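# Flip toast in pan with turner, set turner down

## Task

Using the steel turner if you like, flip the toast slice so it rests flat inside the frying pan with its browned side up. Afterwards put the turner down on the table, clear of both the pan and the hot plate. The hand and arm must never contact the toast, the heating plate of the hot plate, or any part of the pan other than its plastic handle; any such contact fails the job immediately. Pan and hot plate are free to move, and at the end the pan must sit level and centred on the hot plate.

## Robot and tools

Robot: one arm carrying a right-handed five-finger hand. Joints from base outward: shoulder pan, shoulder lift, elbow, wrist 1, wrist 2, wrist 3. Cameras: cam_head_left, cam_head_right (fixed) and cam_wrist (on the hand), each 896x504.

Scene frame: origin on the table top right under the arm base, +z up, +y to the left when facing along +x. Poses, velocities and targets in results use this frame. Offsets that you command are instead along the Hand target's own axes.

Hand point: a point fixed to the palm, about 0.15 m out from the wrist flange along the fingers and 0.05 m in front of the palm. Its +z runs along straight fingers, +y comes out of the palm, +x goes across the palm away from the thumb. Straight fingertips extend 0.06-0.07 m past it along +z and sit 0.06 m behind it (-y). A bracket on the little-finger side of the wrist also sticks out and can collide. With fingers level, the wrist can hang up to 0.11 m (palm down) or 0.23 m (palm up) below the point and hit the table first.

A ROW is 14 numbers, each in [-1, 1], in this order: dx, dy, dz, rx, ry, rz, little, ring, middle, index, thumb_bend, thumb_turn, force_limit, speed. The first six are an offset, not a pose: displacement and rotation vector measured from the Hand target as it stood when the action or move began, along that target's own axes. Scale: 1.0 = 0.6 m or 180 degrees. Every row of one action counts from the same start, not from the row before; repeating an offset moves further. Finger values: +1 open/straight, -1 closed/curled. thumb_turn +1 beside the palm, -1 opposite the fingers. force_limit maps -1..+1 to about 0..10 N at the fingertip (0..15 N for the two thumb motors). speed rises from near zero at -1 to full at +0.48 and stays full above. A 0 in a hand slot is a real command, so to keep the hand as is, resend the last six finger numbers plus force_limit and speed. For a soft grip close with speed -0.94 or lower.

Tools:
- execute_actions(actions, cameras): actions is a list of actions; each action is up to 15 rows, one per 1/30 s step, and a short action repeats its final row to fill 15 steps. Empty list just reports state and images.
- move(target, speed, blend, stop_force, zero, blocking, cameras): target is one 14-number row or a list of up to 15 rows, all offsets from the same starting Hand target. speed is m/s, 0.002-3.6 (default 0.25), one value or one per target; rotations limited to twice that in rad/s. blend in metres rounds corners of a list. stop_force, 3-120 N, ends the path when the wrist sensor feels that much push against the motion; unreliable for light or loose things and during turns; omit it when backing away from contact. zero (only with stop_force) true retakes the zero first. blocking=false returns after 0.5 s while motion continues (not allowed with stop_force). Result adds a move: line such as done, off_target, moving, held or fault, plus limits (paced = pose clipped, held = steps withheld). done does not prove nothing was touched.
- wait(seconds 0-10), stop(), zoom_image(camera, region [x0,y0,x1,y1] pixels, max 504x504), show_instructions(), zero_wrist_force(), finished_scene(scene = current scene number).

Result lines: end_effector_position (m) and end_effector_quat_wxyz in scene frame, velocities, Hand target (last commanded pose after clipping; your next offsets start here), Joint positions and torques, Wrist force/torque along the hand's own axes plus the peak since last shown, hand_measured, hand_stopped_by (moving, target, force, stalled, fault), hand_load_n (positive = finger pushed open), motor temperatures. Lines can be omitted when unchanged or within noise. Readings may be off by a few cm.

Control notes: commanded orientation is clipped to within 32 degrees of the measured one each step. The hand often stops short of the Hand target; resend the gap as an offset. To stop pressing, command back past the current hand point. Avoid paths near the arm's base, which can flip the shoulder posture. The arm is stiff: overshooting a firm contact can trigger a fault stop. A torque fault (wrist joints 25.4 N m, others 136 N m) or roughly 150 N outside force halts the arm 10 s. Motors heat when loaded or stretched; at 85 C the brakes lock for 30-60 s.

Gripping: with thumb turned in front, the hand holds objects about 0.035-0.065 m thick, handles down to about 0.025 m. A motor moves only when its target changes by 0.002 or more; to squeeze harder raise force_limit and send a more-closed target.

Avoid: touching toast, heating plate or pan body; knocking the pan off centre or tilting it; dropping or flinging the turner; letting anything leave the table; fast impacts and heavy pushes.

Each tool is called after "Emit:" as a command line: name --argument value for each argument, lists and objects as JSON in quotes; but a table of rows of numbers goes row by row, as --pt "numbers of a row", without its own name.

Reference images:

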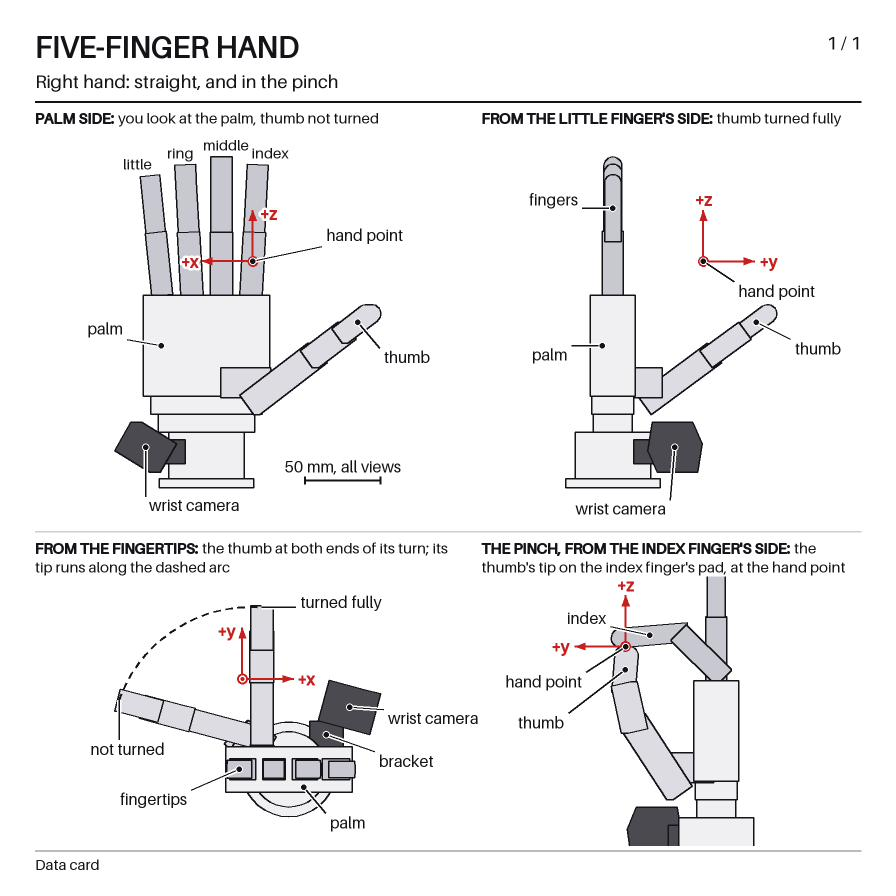

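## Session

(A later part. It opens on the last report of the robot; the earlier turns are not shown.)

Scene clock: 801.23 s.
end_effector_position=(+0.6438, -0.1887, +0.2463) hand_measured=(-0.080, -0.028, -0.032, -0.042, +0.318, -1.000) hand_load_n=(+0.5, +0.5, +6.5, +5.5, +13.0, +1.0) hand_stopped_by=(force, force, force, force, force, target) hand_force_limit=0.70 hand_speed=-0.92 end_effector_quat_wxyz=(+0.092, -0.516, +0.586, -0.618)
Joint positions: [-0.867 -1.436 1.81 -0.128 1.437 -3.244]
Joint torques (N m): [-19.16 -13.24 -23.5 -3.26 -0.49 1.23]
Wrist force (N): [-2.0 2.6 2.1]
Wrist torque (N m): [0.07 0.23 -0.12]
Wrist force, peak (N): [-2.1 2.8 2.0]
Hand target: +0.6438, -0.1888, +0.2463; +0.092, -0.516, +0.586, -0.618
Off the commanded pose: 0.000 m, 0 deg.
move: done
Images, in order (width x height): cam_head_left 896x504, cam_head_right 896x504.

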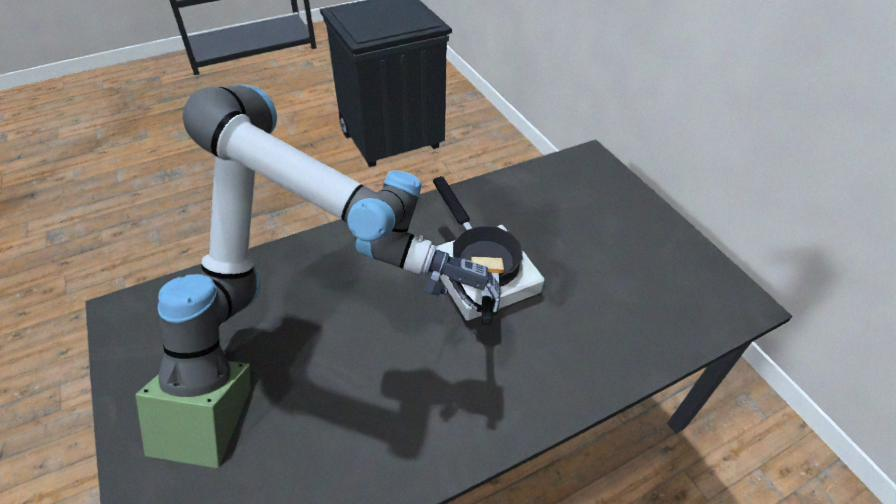

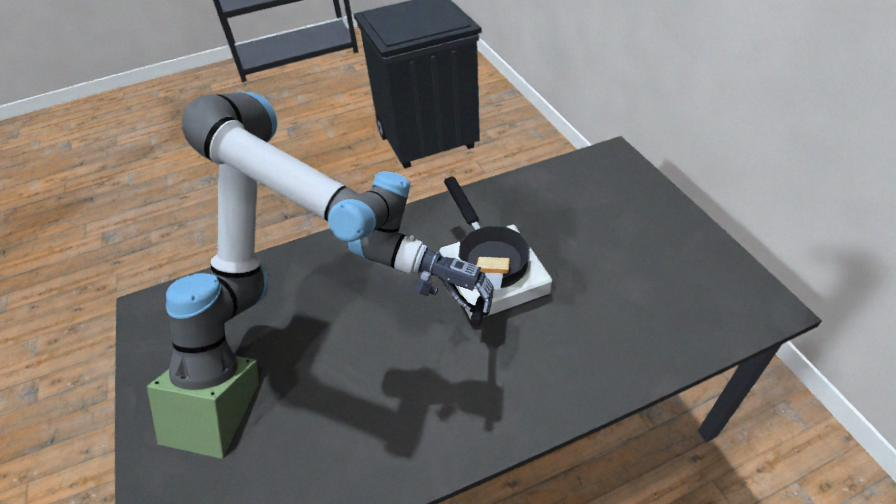

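Emit:
zoom_image --camera "cam_head_right" --region '[476, 256, 512, 282]'

Emit:
zoom_image --camera "cam_head_left" --region '[474, 256, 510, 282]'

Scaled by 14.000.

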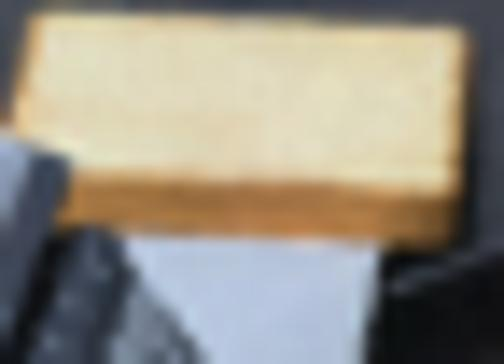

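Scaled by 14.000.

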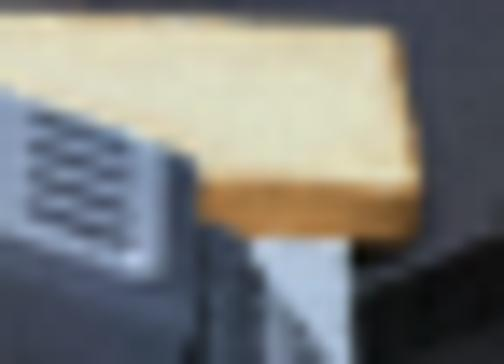

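Emit:
move --pt "0.035685 0.002555 0.000683 0 0 0 -0.35 -0.35 -0.35 -0.35 -0.2 -1 0.7 -0.92" --pt "0.12402 -0.13396 -0.0359 0 0 0 -0.35 -0.35 -0.35 -0.35 -0.2 -1 0.7 -0.92" --speed '[0.04, 0.2]' --blend '[0.005, 0]' --cameras '["cam_head_left", "cam_head_right"]'

Emit:
zoom_image --camera "cam_head_right" --region '[445, 215, 545, 290]'

Emit:
zoom_image --camera "cam_head_left" --region '[440, 215, 540, 290]'

Scene clock: 969.80 s.
end_effector_position=(+0.6337, -0.2049, +0.3563) hand_measured=(-0.080, -0.028, -0.032, -0.042, +0.318, -1.000) hand_load_n=(+0.5, +0.5, +6.5, +5.5, +13.0, +1.0) hand_stopped_by=(force, force, force, force, force, target) hand_force_limit=0.70 hand_speed=-0.92 end_effector_quat_wxyz=(+0.092, -0.516, +0.586, -0.618)
Joint positions: [-1.037 -1.506 1.655 0.106 1.272 -3.287]
Joint torques (N m): [-19.93 -5.02 -27.61 0.4 0.06 2.24]
Wrist force (N): [-1.7 2.7 1.7]
Wrist torque (N m): [0.11 0.19 -0.13]
Wrist force, peak (N): [-2.5 4.5 2.3]
Hand target: +0.6337, -0.2049, +0.3563; +0.092, -0.516, +0.586, -0.618
Off the commanded pose: 0.000 m, 0 deg.
move: done
Images, in order (width x height): cam_head_left 896x504, cam_head_right 896x504.

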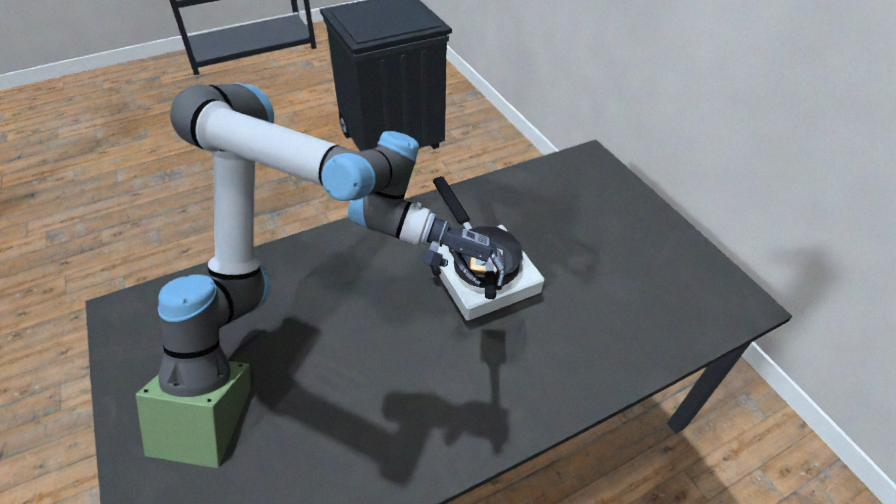

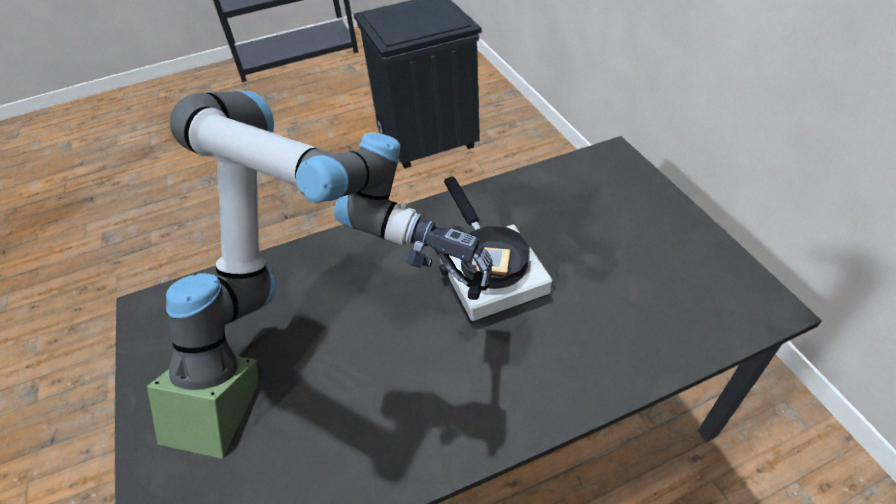

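Scaled by 5.040.

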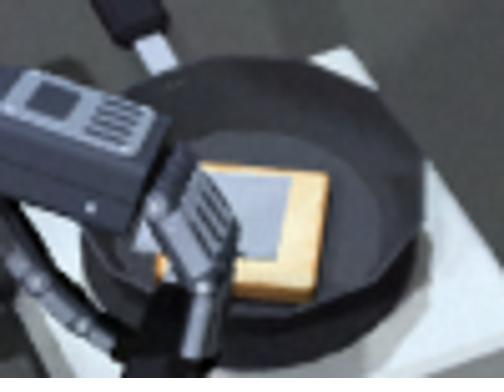

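Scaled by 5.040.

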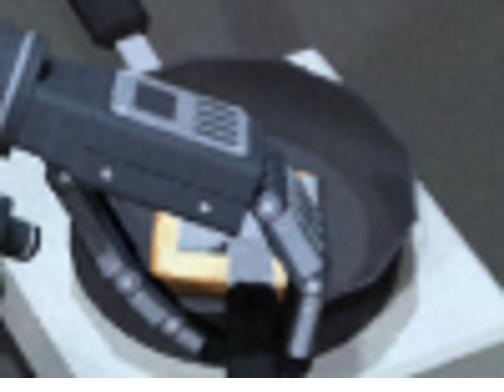

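Emit:
move --pt "0.06509 -0.10061 -0.02696 0 0 0 -0.35 -0.35 -0.35 -0.35 -0.2 -1 0.7 -0.92" --pt "-0.35535 -0.35433 -0.095 0 0.06902 -0.25757 -0.35 -0.35 -0.35 -0.35 -0.2 -1 0.7 -0.92" --pt "-0.4555 -0.19952 -0.05352 0 0.06902 -0.25757 -0.35 -0.35 -0.35 -0.35 -0.2 -1 0.7 -0.92" --speed '[0.22, 0.22, 0.08]' --blend '[0.03, 0.01, 0]' --cameras '["cam_head_left", "cam_head_right"]'

Emit:
zoom_image --camera "cam_head_left" --region '[440, 215, 540, 290]'

Emit:
zoom_image --camera "cam_head_right" --region '[445, 215, 545, 290]'

Scene clock: 989.93 s.
end_effector_position=(+0.7914, +0.0473, +0.3165) hand_measured=(-0.080, -0.028, -0.032, -0.042, +0.318, -1.000) hand_load_n=(+0.5, +0.5, +6.5, +6.0, +12.5, +1.0) hand_stopped_by=(force, force, force, force, force, target) hand_force_limit=0.70 hand_speed=-0.92 end_effector_quat_wxyz=(+0.220, +0.637, -0.342, +0.655)
Joint positions: [-0.201 -1.142 0.985 0.347 2.279 -3.936]
Joint torques (N m): [-20.42 -58.59 -26.19 2.62 0.02 -1.81]
Wrist force (N): [-3.7 0.1 1.2]
Wrist torque (N m): [-0.02 0.32 -0.14]
Wrist force, peak (N): [-3.2 4.5 2.2]
Hand target: +0.7914, +0.0473, +0.3167; +0.220, +0.637, -0.342, +0.655
Off the commanded pose: 0.000 m, 0 deg.
move: done
Images, in order (width x height): cam_head_left 896x504, cam_head_right 896x504.

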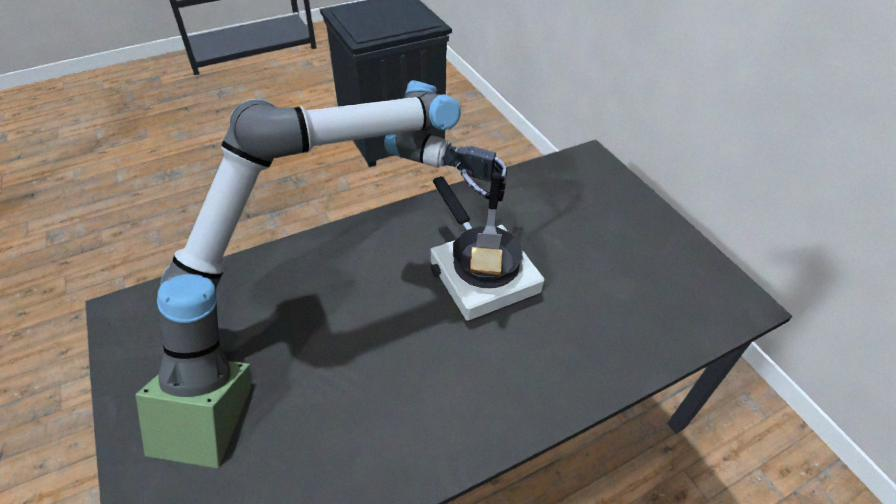

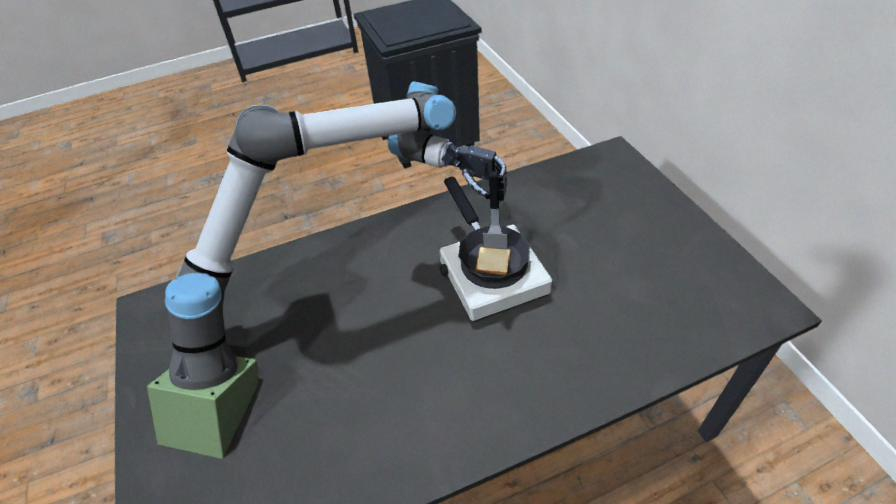

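Scaled by 5.040.

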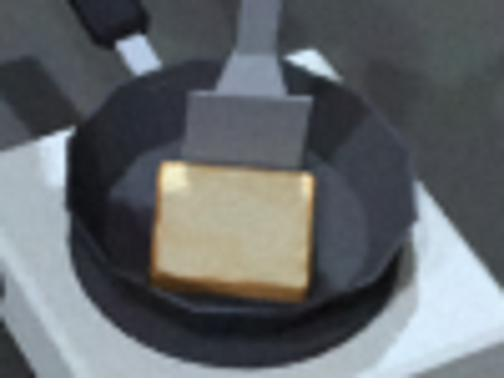

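Scaled by 5.040.

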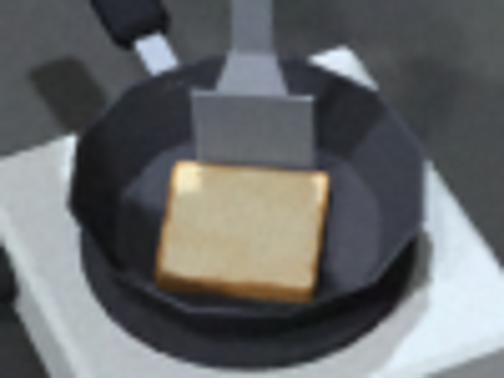

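Emit:
move --target '[0.015045, 0.082437, 0.022091, 0, 0, 0, -0.35, -0.35, -0.35, -0.35, -0.2, -1, 0.7, -0.92]' --speed 0.035 --cameras '["cam_head_left", "cam_head_right"]'

Emit:
zoom_image --camera "cam_head_left" --region '[460, 240, 520, 285]'

Emit:
zoom_image --camera "cam_head_right" --region '[465, 240, 525, 285]'

Scene clock: 994.97 s.
end_effector_position=(+0.7639, +0.0032, +0.3169) hand_measured=(-0.080, -0.028, -0.032, -0.042, +0.318, -1.000) hand_load_n=(+0.0, +1.0, +7.0, +5.5, +12.0, +1.0) hand_stopped_by=(force, force, force, force, force, target) hand_force_limit=0.70 hand_speed=-0.92 end_effector_quat_wxyz=(+0.220, +0.637, -0.342, +0.655)
Joint positions: [-0.279 -1.234 1.176 0.236 2.202 -3.954]
Joint torques (N m): [-5.44 -30.95 -26.09 2.75 2.85 -0.97]
Wrist force (N): [-3.8 0.4 1.3]
Wrist torque (N m): [-0.01 0.33 -0.12]
Wrist force, peak (N): [-4.1 0.3 1.3]
Hand target: +0.7638, +0.0032, +0.3167; +0.220, +0.637, -0.342, +0.655
Off the commanded pose: 0.000 m, 0 deg.
move: done
Images, in order (width x height): cam_head_left 896x504, cam_head_right 896x504.

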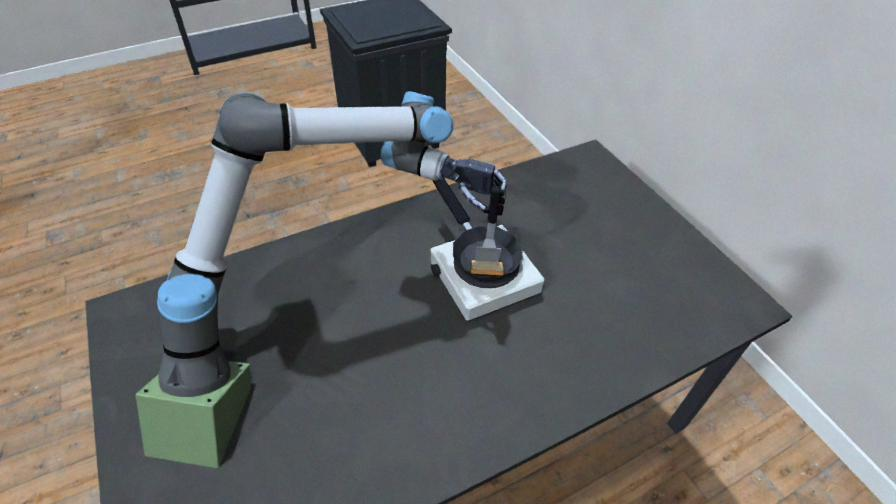

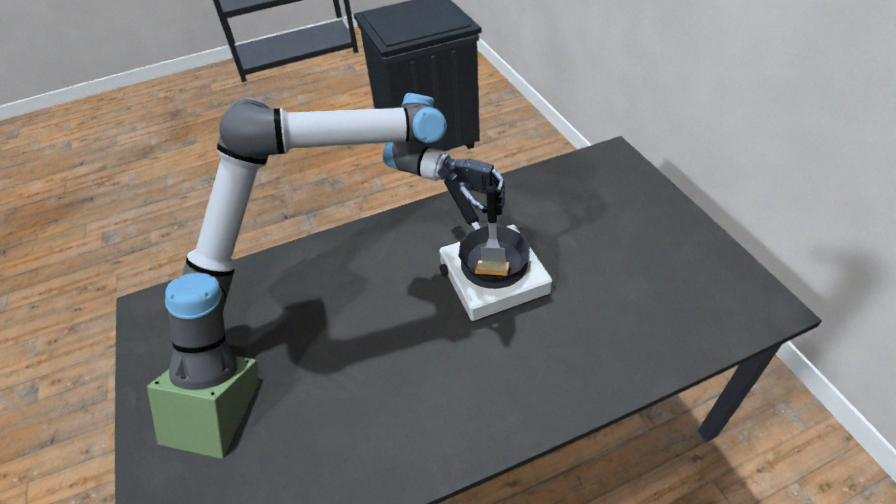

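Scaled by 8.400.

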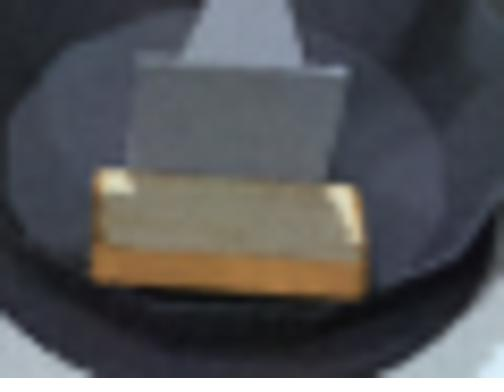

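Scaled by 8.400.

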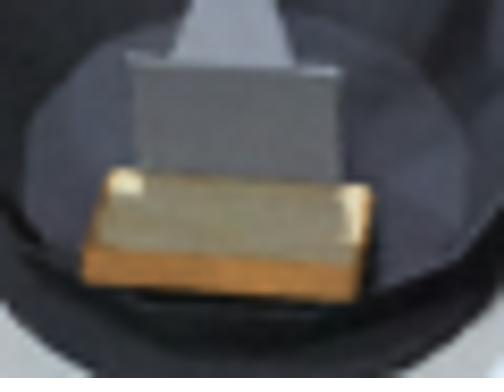

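Emit:
move --pt "0.001447 0.007927 0.002124 0 0 0 -0.35 -0.35 -0.35 -0.35 -0.2 -1 0.7 -0.92" --pt "-0.003183 -0.017439 -0.004673 0 0 0 -0.35 -0.35 -0.35 -0.35 -0.2 -1 0.7 -0.92" --speed '[0.02, 0.01]' --cameras '["cam_head_left", "cam_head_right"]'

Emit:
zoom_image --camera "cam_head_left" --region '[466, 252, 508, 284]'

Emit:
zoom_image --camera "cam_head_right" --region '[470, 252, 512, 284]'

Scene clock: 1001.10 s.
end_effector_position=(+0.7697, +0.0126, +0.3166) hand_measured=(-0.080, -0.028, -0.032, -0.042, +0.318, -1.000) hand_load_n=(+0.0, +1.0, +7.0, +6.0, +12.0, +1.0) hand_stopped_by=(force, force, force, force, force, target) hand_force_limit=0.70 hand_speed=-0.92 end_effector_quat_wxyz=(+0.220, +0.637, -0.342, +0.655)
Joint positions: [-0.262 -1.216 1.138 0.258 2.22 -3.95]
Joint torques (N m): [-18.12 -44.04 -12.51 -0.14 0.78 1.76]
Wrist force (N): [-3.5 0.2 1.6]
Wrist torque (N m): [-0.04 0.27 -0.11]
Wrist force, peak (N): [-4.0 0.6 1.3]
Hand target: +0.7697, +0.0125, +0.3167; +0.220, +0.637, -0.342, +0.655
Off the commanded pose: 0.000 m, 0 deg.
move: done
Images, in order (width x height): cam_head_left 896x504, cam_head_right 896x504.

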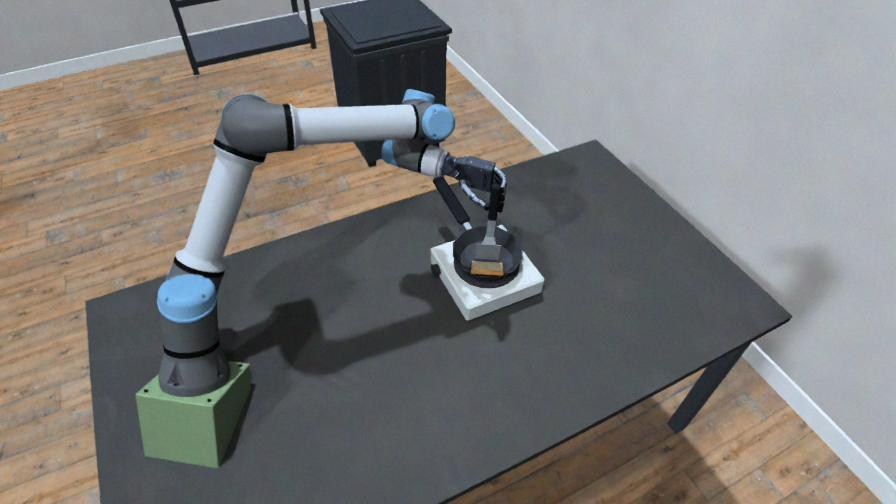

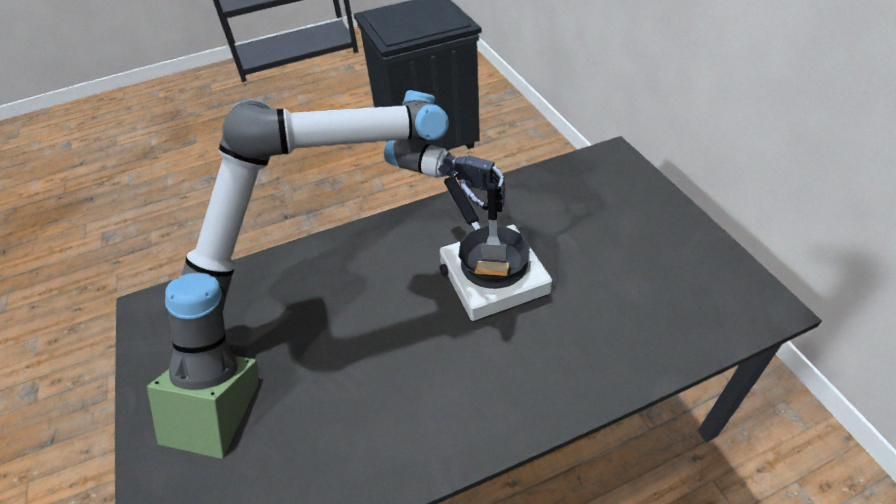

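Scaled by 12.000.

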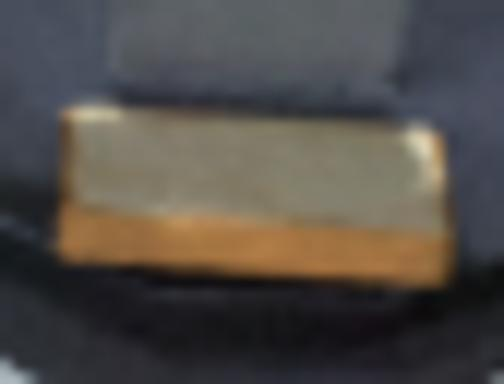

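Scaled by 12.000.

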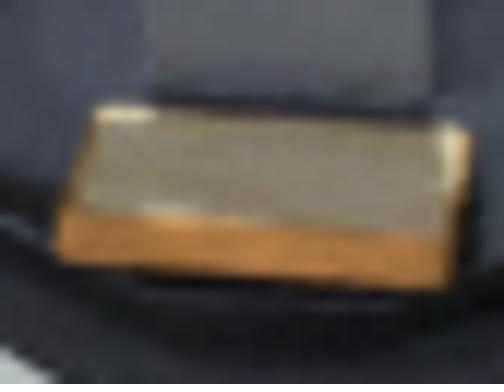

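Emit:
move --pt "0.18055 -0.03075 -0.00823 0 0 0 -0.35 -0.35 -0.35 -0.35 -0.2 -1 0.7 -0.92" --pt "0.10265 0.44032 0.11317 0 -0.06902 0.25757 -0.35 -0.35 -0.35 -0.35 -0.2 -1 0.7 -0.92" --pt "0.00417 0.45708 0.11767 0 -0.06902 0.25757 -0.35 -0.35 -0.35 -0.35 -0.2 -1 0.7 -0.92" --pt "-0.03037 0.42438 0.1135 0 -0.06902 0.25757 -0.35 -0.35 -0.35 -0.35 -0.2 -1 0.7 -0.92" --speed '[0.22, 0.22, 0.1, 0.03]' --blend '[0.03, 0.01, 0.003, 0]' --cameras '["cam_head_left", "cam_head_right"]'

Emit:
zoom_image --camera "cam_head_right" --region '[476, 260, 512, 286]'

Emit:
zoom_image --camera "cam_head_left" --region '[474, 260, 510, 286]'

Scene clock: 1015.03 s.
end_effector_position=(+0.6337, -0.2048, +0.2528) hand_measured=(-0.080, -0.028, -0.032, -0.042, +0.318, -1.000) hand_load_n=(+0.5, +0.5, +6.5, +5.5, +12.5, +1.0) hand_stopped_by=(force, force, force, force, force, target) hand_force_limit=0.70 hand_speed=-0.92 end_effector_quat_wxyz=(+0.092, -0.516, +0.586, -0.618) end_effector_velocity=(-0.001, -0.001, +0.001) end_effector_angular_velocity=(+0.003, -0.001, +0.000)
Joint positions: [-0.916 -1.44 1.823 -0.135 1.389 -3.256]
Joint velocities: [-0.005 0 0 0.001 -0.006 0.002]
Joint torques (N m): [-22.76 -23.53 -20.36 -1.79 -0.19 -0.21]
Wrist force (N): [-1.6 2.7 1.9]
Wrist torque (N m): [0.11 0.15 -0.11]
Wrist force, peak (N): [-6.0 0.4 1.7]
Hand target: +0.6336, -0.2048, +0.2528; +0.092, -0.516, +0.586, -0.618
Off the commanded pose: 0.000 m, 0 deg.
move: done
Images, in order (width x height): cam_head_left 896x504, cam_head_right 896x504.

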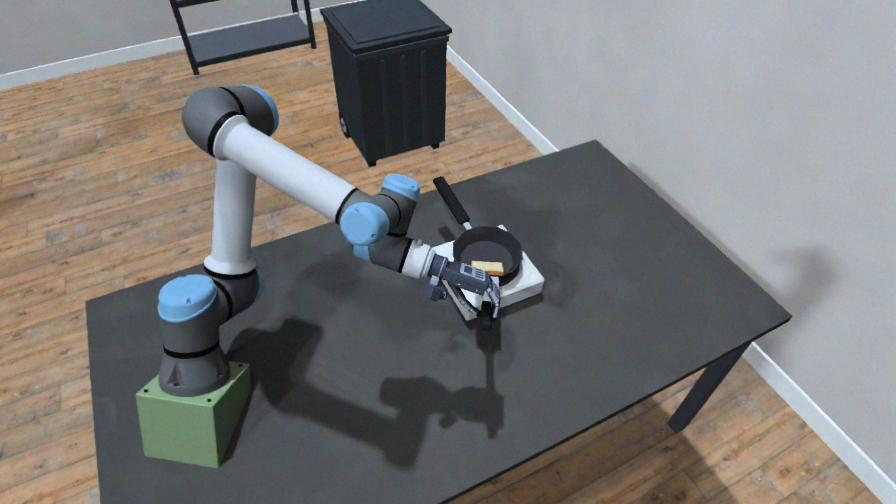

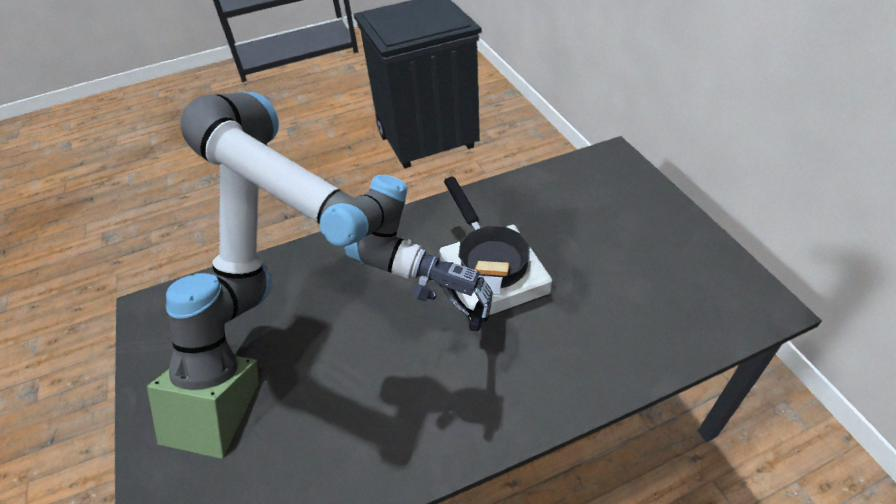

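Scaled by 14.000.

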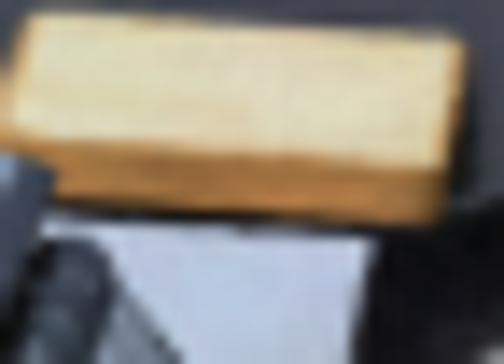

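Scaled by 14.000.

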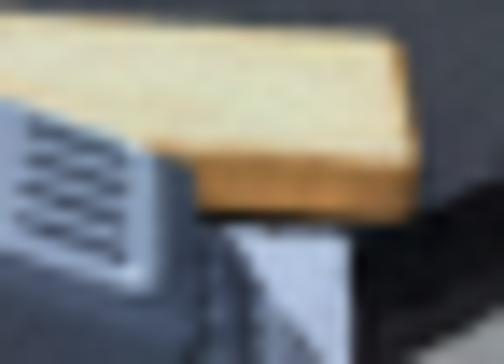

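Emit:
move --target '[-0.037187, -0.003272, -0.000875, 0, 0, 0, -0.35, -0.35, -0.35, -0.35, -0.2, -1, 0.7, -0.92]' --speed 0.02 --cameras '["cam_head_left", "cam_head_right"]'

Emit:
zoom_image --camera "cam_head_right" --region '[476, 256, 512, 282]'

Emit:
zoom_image --camera "cam_head_left" --region '[474, 256, 510, 282]'

Scene clock: 1024.97 s.
end_effector_position=(+0.6443, -0.1878, +0.2427) hand_measured=(-0.080, -0.028, -0.032, -0.042, +0.318, -1.000) hand_load_n=(+0.0, +1.0, +7.0, +6.0, +12.0, +1.0) hand_stopped_by=(force, force, force, force, force, target) hand_force_limit=0.70 hand_speed=-0.92 end_effector_quat_wxyz=(+0.092, -0.516, +0.586, -0.618)
Joint positions: [-0.86 -1.433 1.813 -0.134 1.443 -3.242]
Joint torques (N m): [-21.94 -15.67 -19.29 1.45 -0.31 0.5]
Wrist force (N): [-2.1 2.0 2.1]
Wrist torque (N m): [0.05 0.20 0.04]
Wrist force, peak (N): [-1.7 2.8 2.2]
Hand target: +0.6442, -0.1878, +0.2428; +0.092, -0.516, +0.586, -0.618
Off the commanded pose: 0.000 m, 0 deg.
move: done
Images, in order (width x height): cam_head_left 896x504, cam_head_right 896x504.

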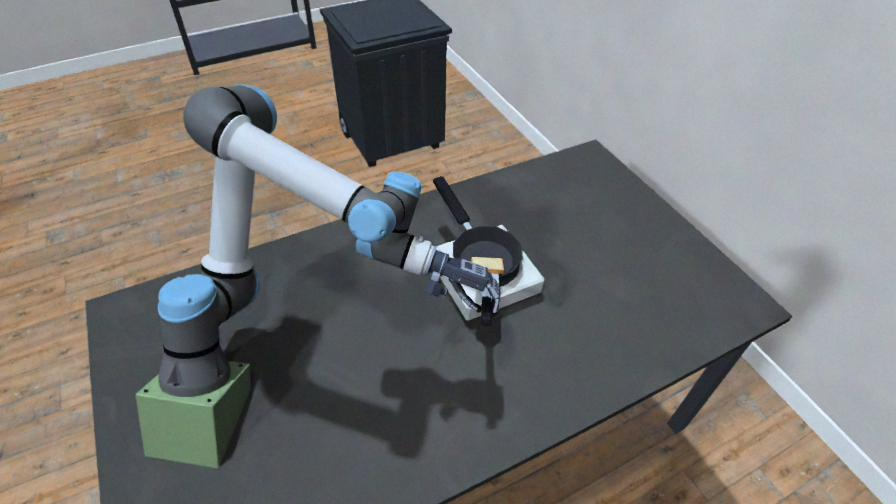

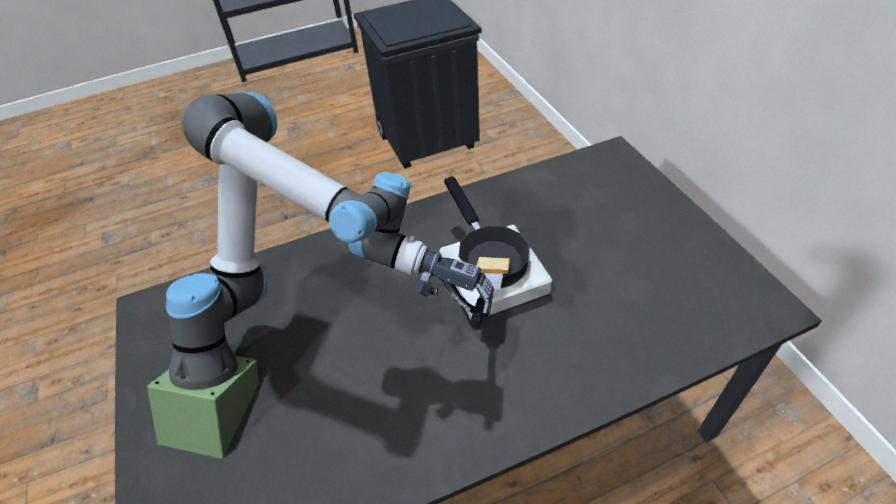

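Scaled by 14.000.

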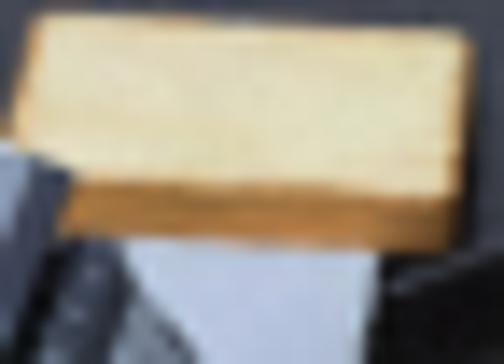

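Scaled by 14.000.

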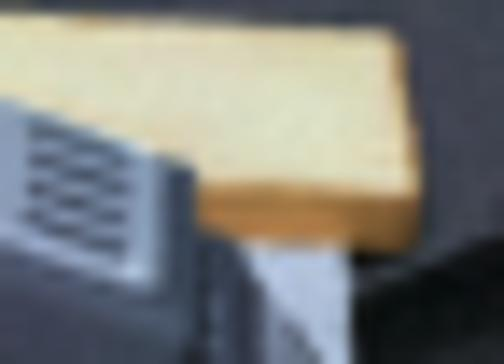

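Emit:
move --pt "-0.00114 -0.01312 -0.00352 0 0 0 -0.35 -0.35 -0.35 -0.35 -0.2 -1 0.7 -0.92" --pt "-0.00437 -0.0294 -0.00788 0 0 0 -0.35 -0.35 -0.35 -0.35 -0.2 -1 0.7 -0.92" --pt "-0.01053 -0.04812 -0.01289 0 0 0 -0.35 -0.35 -0.35 -0.35 -0.2 -1 0.7 -0.92" --pt "-0.01923 -0.06627 -0.01776 0 0 0 -0.35 -0.35 -0.35 -0.35 -0.2 -1 0.7 -0.92" --pt "-0.02931 -0.08318 -0.02229 0 0 0 -0.35 -0.35 -0.35 -0.35 -0.2 -1 0.7 -0.92" --pt "-0.04147 -0.09963 -0.02669 0 0 0 -0.35 -0.35 -0.35 -0.35 -0.2 -1 0.7 -0.92" --pt "-0.05769 -0.11587 -0.03105 0 0 0 -0.35 -0.35 -0.35 -0.35 -0.2 -1 0.7 -0.92" --pt "-0.07495 -0.12838 -0.0344 0 0 0 -0.35 -0.35 -0.35 -0.35 -0.2 -1 0.7 -0.92" --pt "-0.09415 -0.13788 -0.03694 0 0 0 -0.35 -0.35 -0.35 -0.35 -0.2 -1 0.7 -0.92" --pt "-0.11496 -0.14398 -0.03858 0 0 0 -0.35 -0.35 -0.35 -0.35 -0.2 -1 0.7 -0.92" --speed 0.2 --blend 0.004 --cameras '["cam_head_left", "cam_head_right"]'

Emit:
zoom_image --camera "cam_head_right" --region '[450, 215, 550, 290]'

Emit:
zoom_image --camera "cam_head_left" --region '[440, 215, 540, 290]'

Scene clock: 1085.40 s.
end_effector_position=(+0.7003, -0.0981, +0.2820) hand_measured=(-0.080, -0.028, -0.032, -0.042, +0.318, -1.000) hand_load_n=(+1.5, +0.0, +6.0, +6.0, +13.0, +1.0) hand_stopped_by=(force, force, force, force, force, target) hand_force_limit=0.70 hand_speed=-0.92 end_effector_quat_wxyz=(+0.092, -0.516, +0.586, -0.618)
Joint positions: [-0.677 -1.444 1.602 0.087 1.621 -3.198]
Joint torques (N m): [-6.96 -36.92 -24.34 -3.06 2.45 -1.9]
Wrist force (N): [-2.0 2.7 1.5]
Wrist torque (N m): [0.09 0.18 -0.07]
Wrist force, peak (N): [-1.7 4.1 2.3]
Hand target: +0.7003, -0.0981, +0.2821; +0.092, -0.516, +0.586, -0.618
Off the commanded pose: 0.000 m, 0 deg.
move: done
Images, in order (width x height): cam_head_left 896x504, cam_head_right 896x504.

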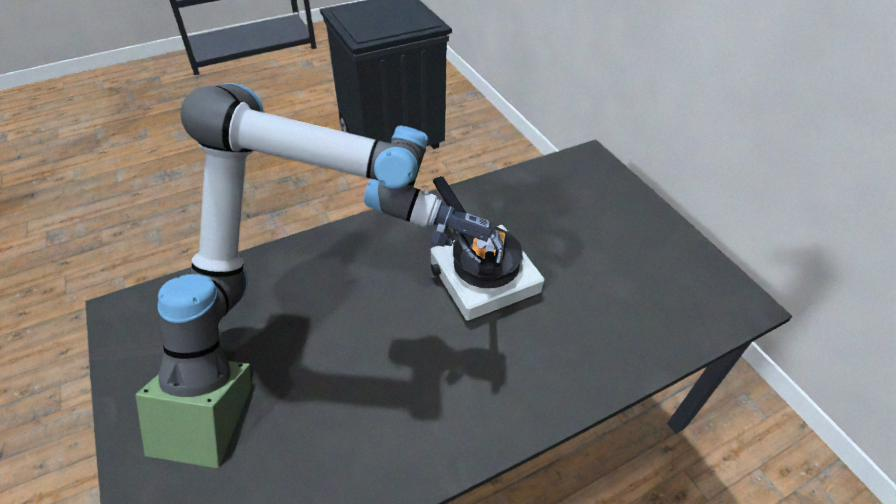

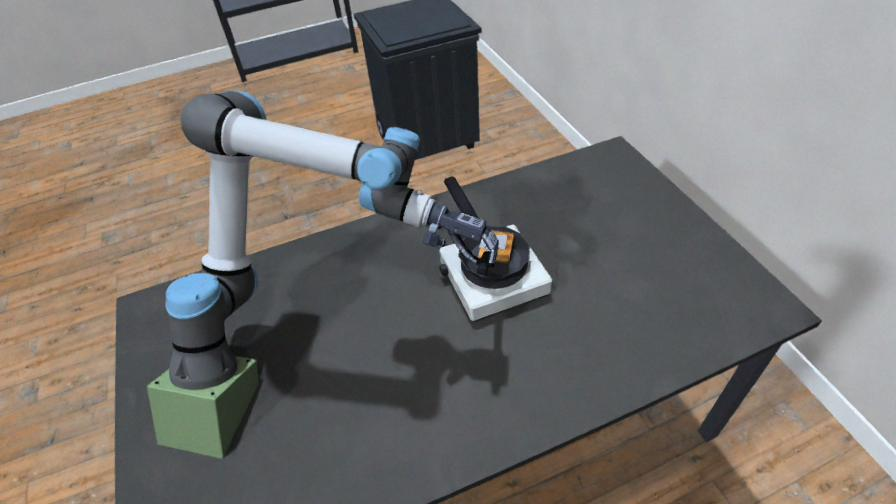

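Scaled by 5.040.

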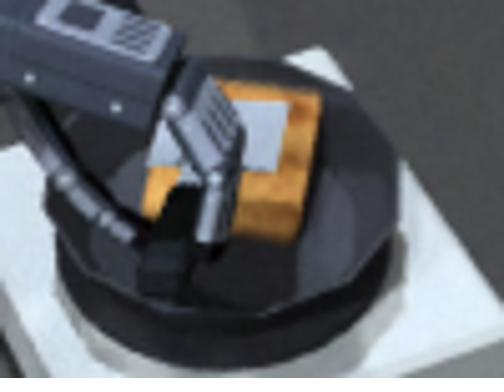

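Scaled by 5.040.

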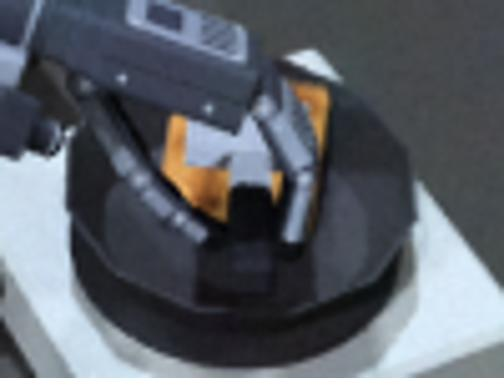

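Emit:
move --pt "0.04416 -0.06826 -0.01829 0 0 0 -0.35 -0.35 -0.35 -0.35 -0.2 -1 0.7 -0.92" --pt "0.16765 -0.07665 -0.02058 0 0 0 -0.35 -0.35 -0.35 -0.35 -0.2 -1 0.7 -0.92" --speed 0.15 --blend 0.01 --cameras '["cam_head_left", "cam_head_right"]'

Emit:
zoom_image --camera "cam_head_right" --region '[450, 215, 550, 290]'

Emit:
zoom_image --camera "cam_head_left" --region '[440, 215, 540, 290]'

Scene clock: 1091.60 s.
end_effector_position=(+0.6684, -0.1489, +0.3758) hand_measured=(-0.080, -0.028, -0.032, -0.042, +0.318, -1.000) hand_load_n=(+1.0, +0.0, +6.0, +6.0, +13.0, +1.0) hand_stopped_by=(force, force, force, force, force, target) hand_force_limit=0.70 hand_speed=-0.92 end_effector_quat_wxyz=(+0.092, -0.516, +0.586, -0.618)
Joint positions: [-0.917 -1.513 1.538 0.222 1.388 -3.257]
Joint torques (N m): [-20.47 -4.92 -28.12 -3.45 0 2.36]
Wrist force (N): [-1.8 2.7 1.5]
Wrist torque (N m): [0.10 0.23 -0.14]
Wrist force, peak (N): [-3.1 3.8 1.9]
Hand target: +0.6684, -0.1490, +0.3758; +0.092, -0.516, +0.586, -0.618
Off the commanded pose: 0.000 m, 0 deg.
move: done
Images, in order (width x height): cam_head_left 896x504, cam_head_right 896x504.

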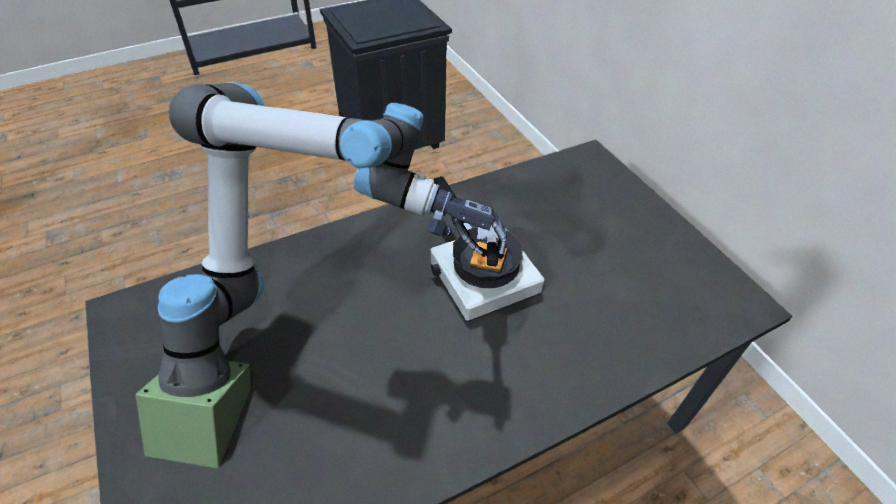

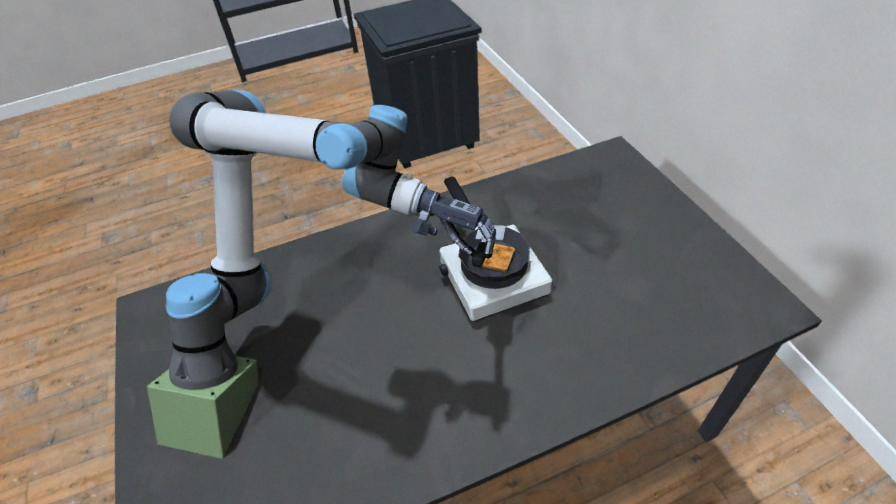

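Scaled by 5.040.

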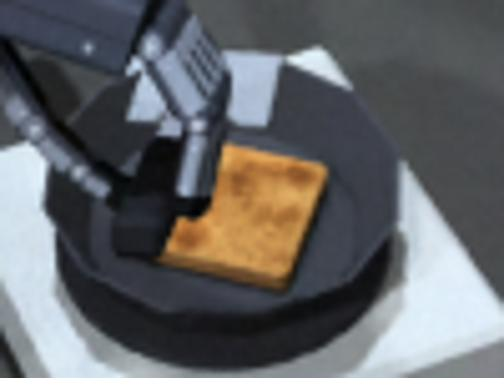

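Scaled by 5.040.

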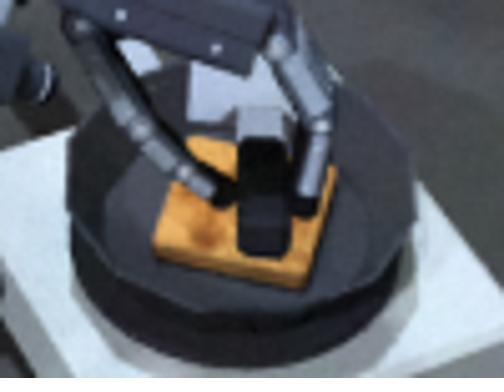

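Emit:
move --pt "0.1733 0.14385 0.00153 0 0 0 -0.35 -0.35 -0.35 -0.35 -0.2 -1 0.7 -0.92" --pt "0.11588 0.43758 -0.01853 -0.06667 0.18078 0.22366 -0.35 -0.35 -0.35 -0.35 -0.2 -1 0.7 -0.92" --pt "-0.01658 0.64235 0.03633 -0.06667 0.18078 0.22366 -0.35 -0.35 -0.35 -0.35 -0.2 -1 0.7 -0.92" --speed '[0.25, 0.25, 0.12]' --blend '[0.05, 0.02, 0]' --cameras '["cam_head_left", "cam_head_right"]'

Emit:
zoom_image --camera "cam_head_right" --region '[450, 215, 550, 290]'

Emit:
zoom_image --camera "cam_head_left" --region '[440, 215, 540, 290]'

Scene clock: 1118.63 s.
end_effector_position=(+0.5001, -0.2698, +0.0500) hand_measured=(-0.080, -0.028, -0.032, -0.042, +0.318, -1.000) hand_load_n=(+1.0, +0.0, +6.0, +5.5, +13.5, +1.0) hand_stopped_by=(force, force, force, force, force, target) hand_force_limit=0.70 hand_speed=-0.92 end_effector_quat_wxyz=(+0.079, -0.103, +0.787, -0.604)
Joint positions: [-0.759 -1.099 2.021 -0.301 2.009 -2.414]
Joint torques (N m): [-15.75 -25.68 -9.28 1.08 0.77 -1.93]
Wrist force (N): [0.0 3.5 2.3]
Wrist torque (N m): [0.13 0.09 -0.02]
Wrist force, peak (N): [-0.2 4.8 2.3]
Hand target: +0.5001, -0.2698, +0.0499; +0.079, -0.103, +0.787, -0.604
Off the commanded pose: 0.000 m, 0 deg.
move: done
Images, in order (width x height): cam_head_left 896x504, cam_head_right 896x504.

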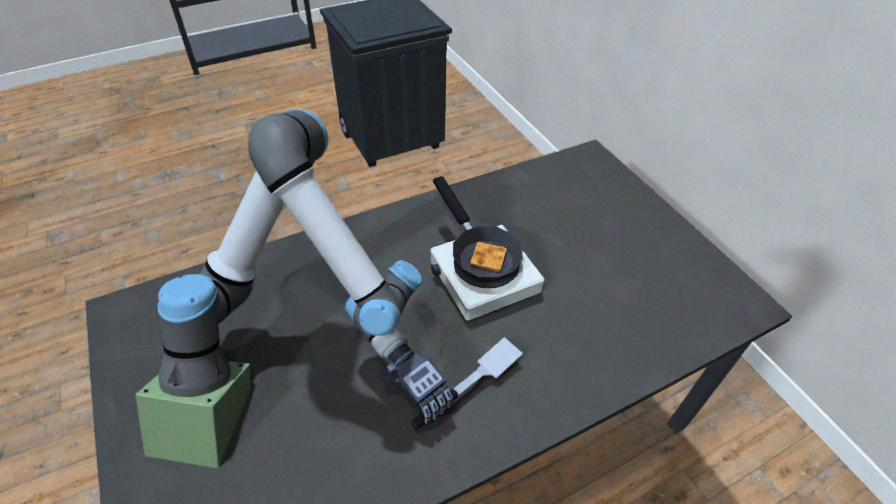

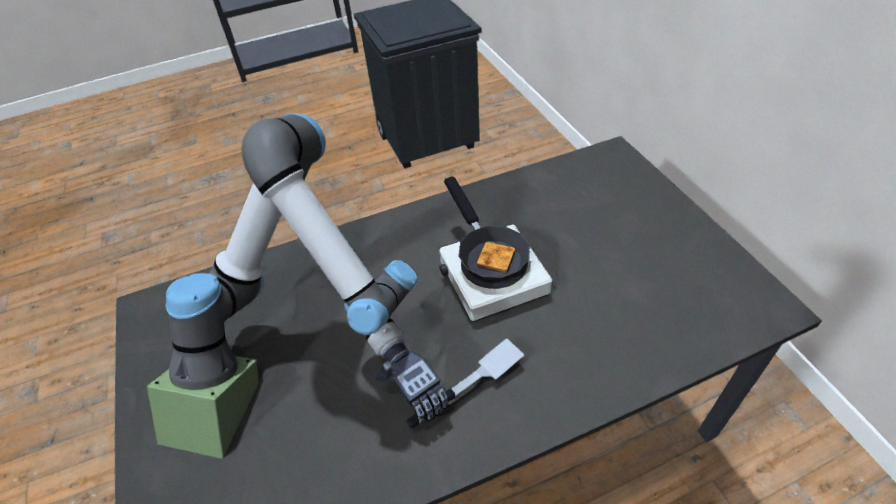

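Scaled by 5.040.

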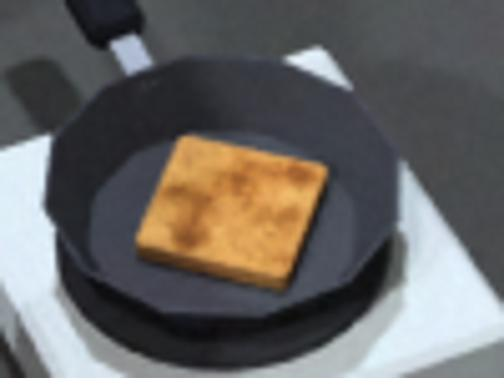

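Scaled by 5.040.

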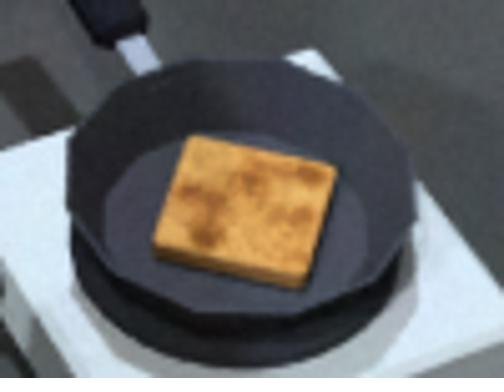

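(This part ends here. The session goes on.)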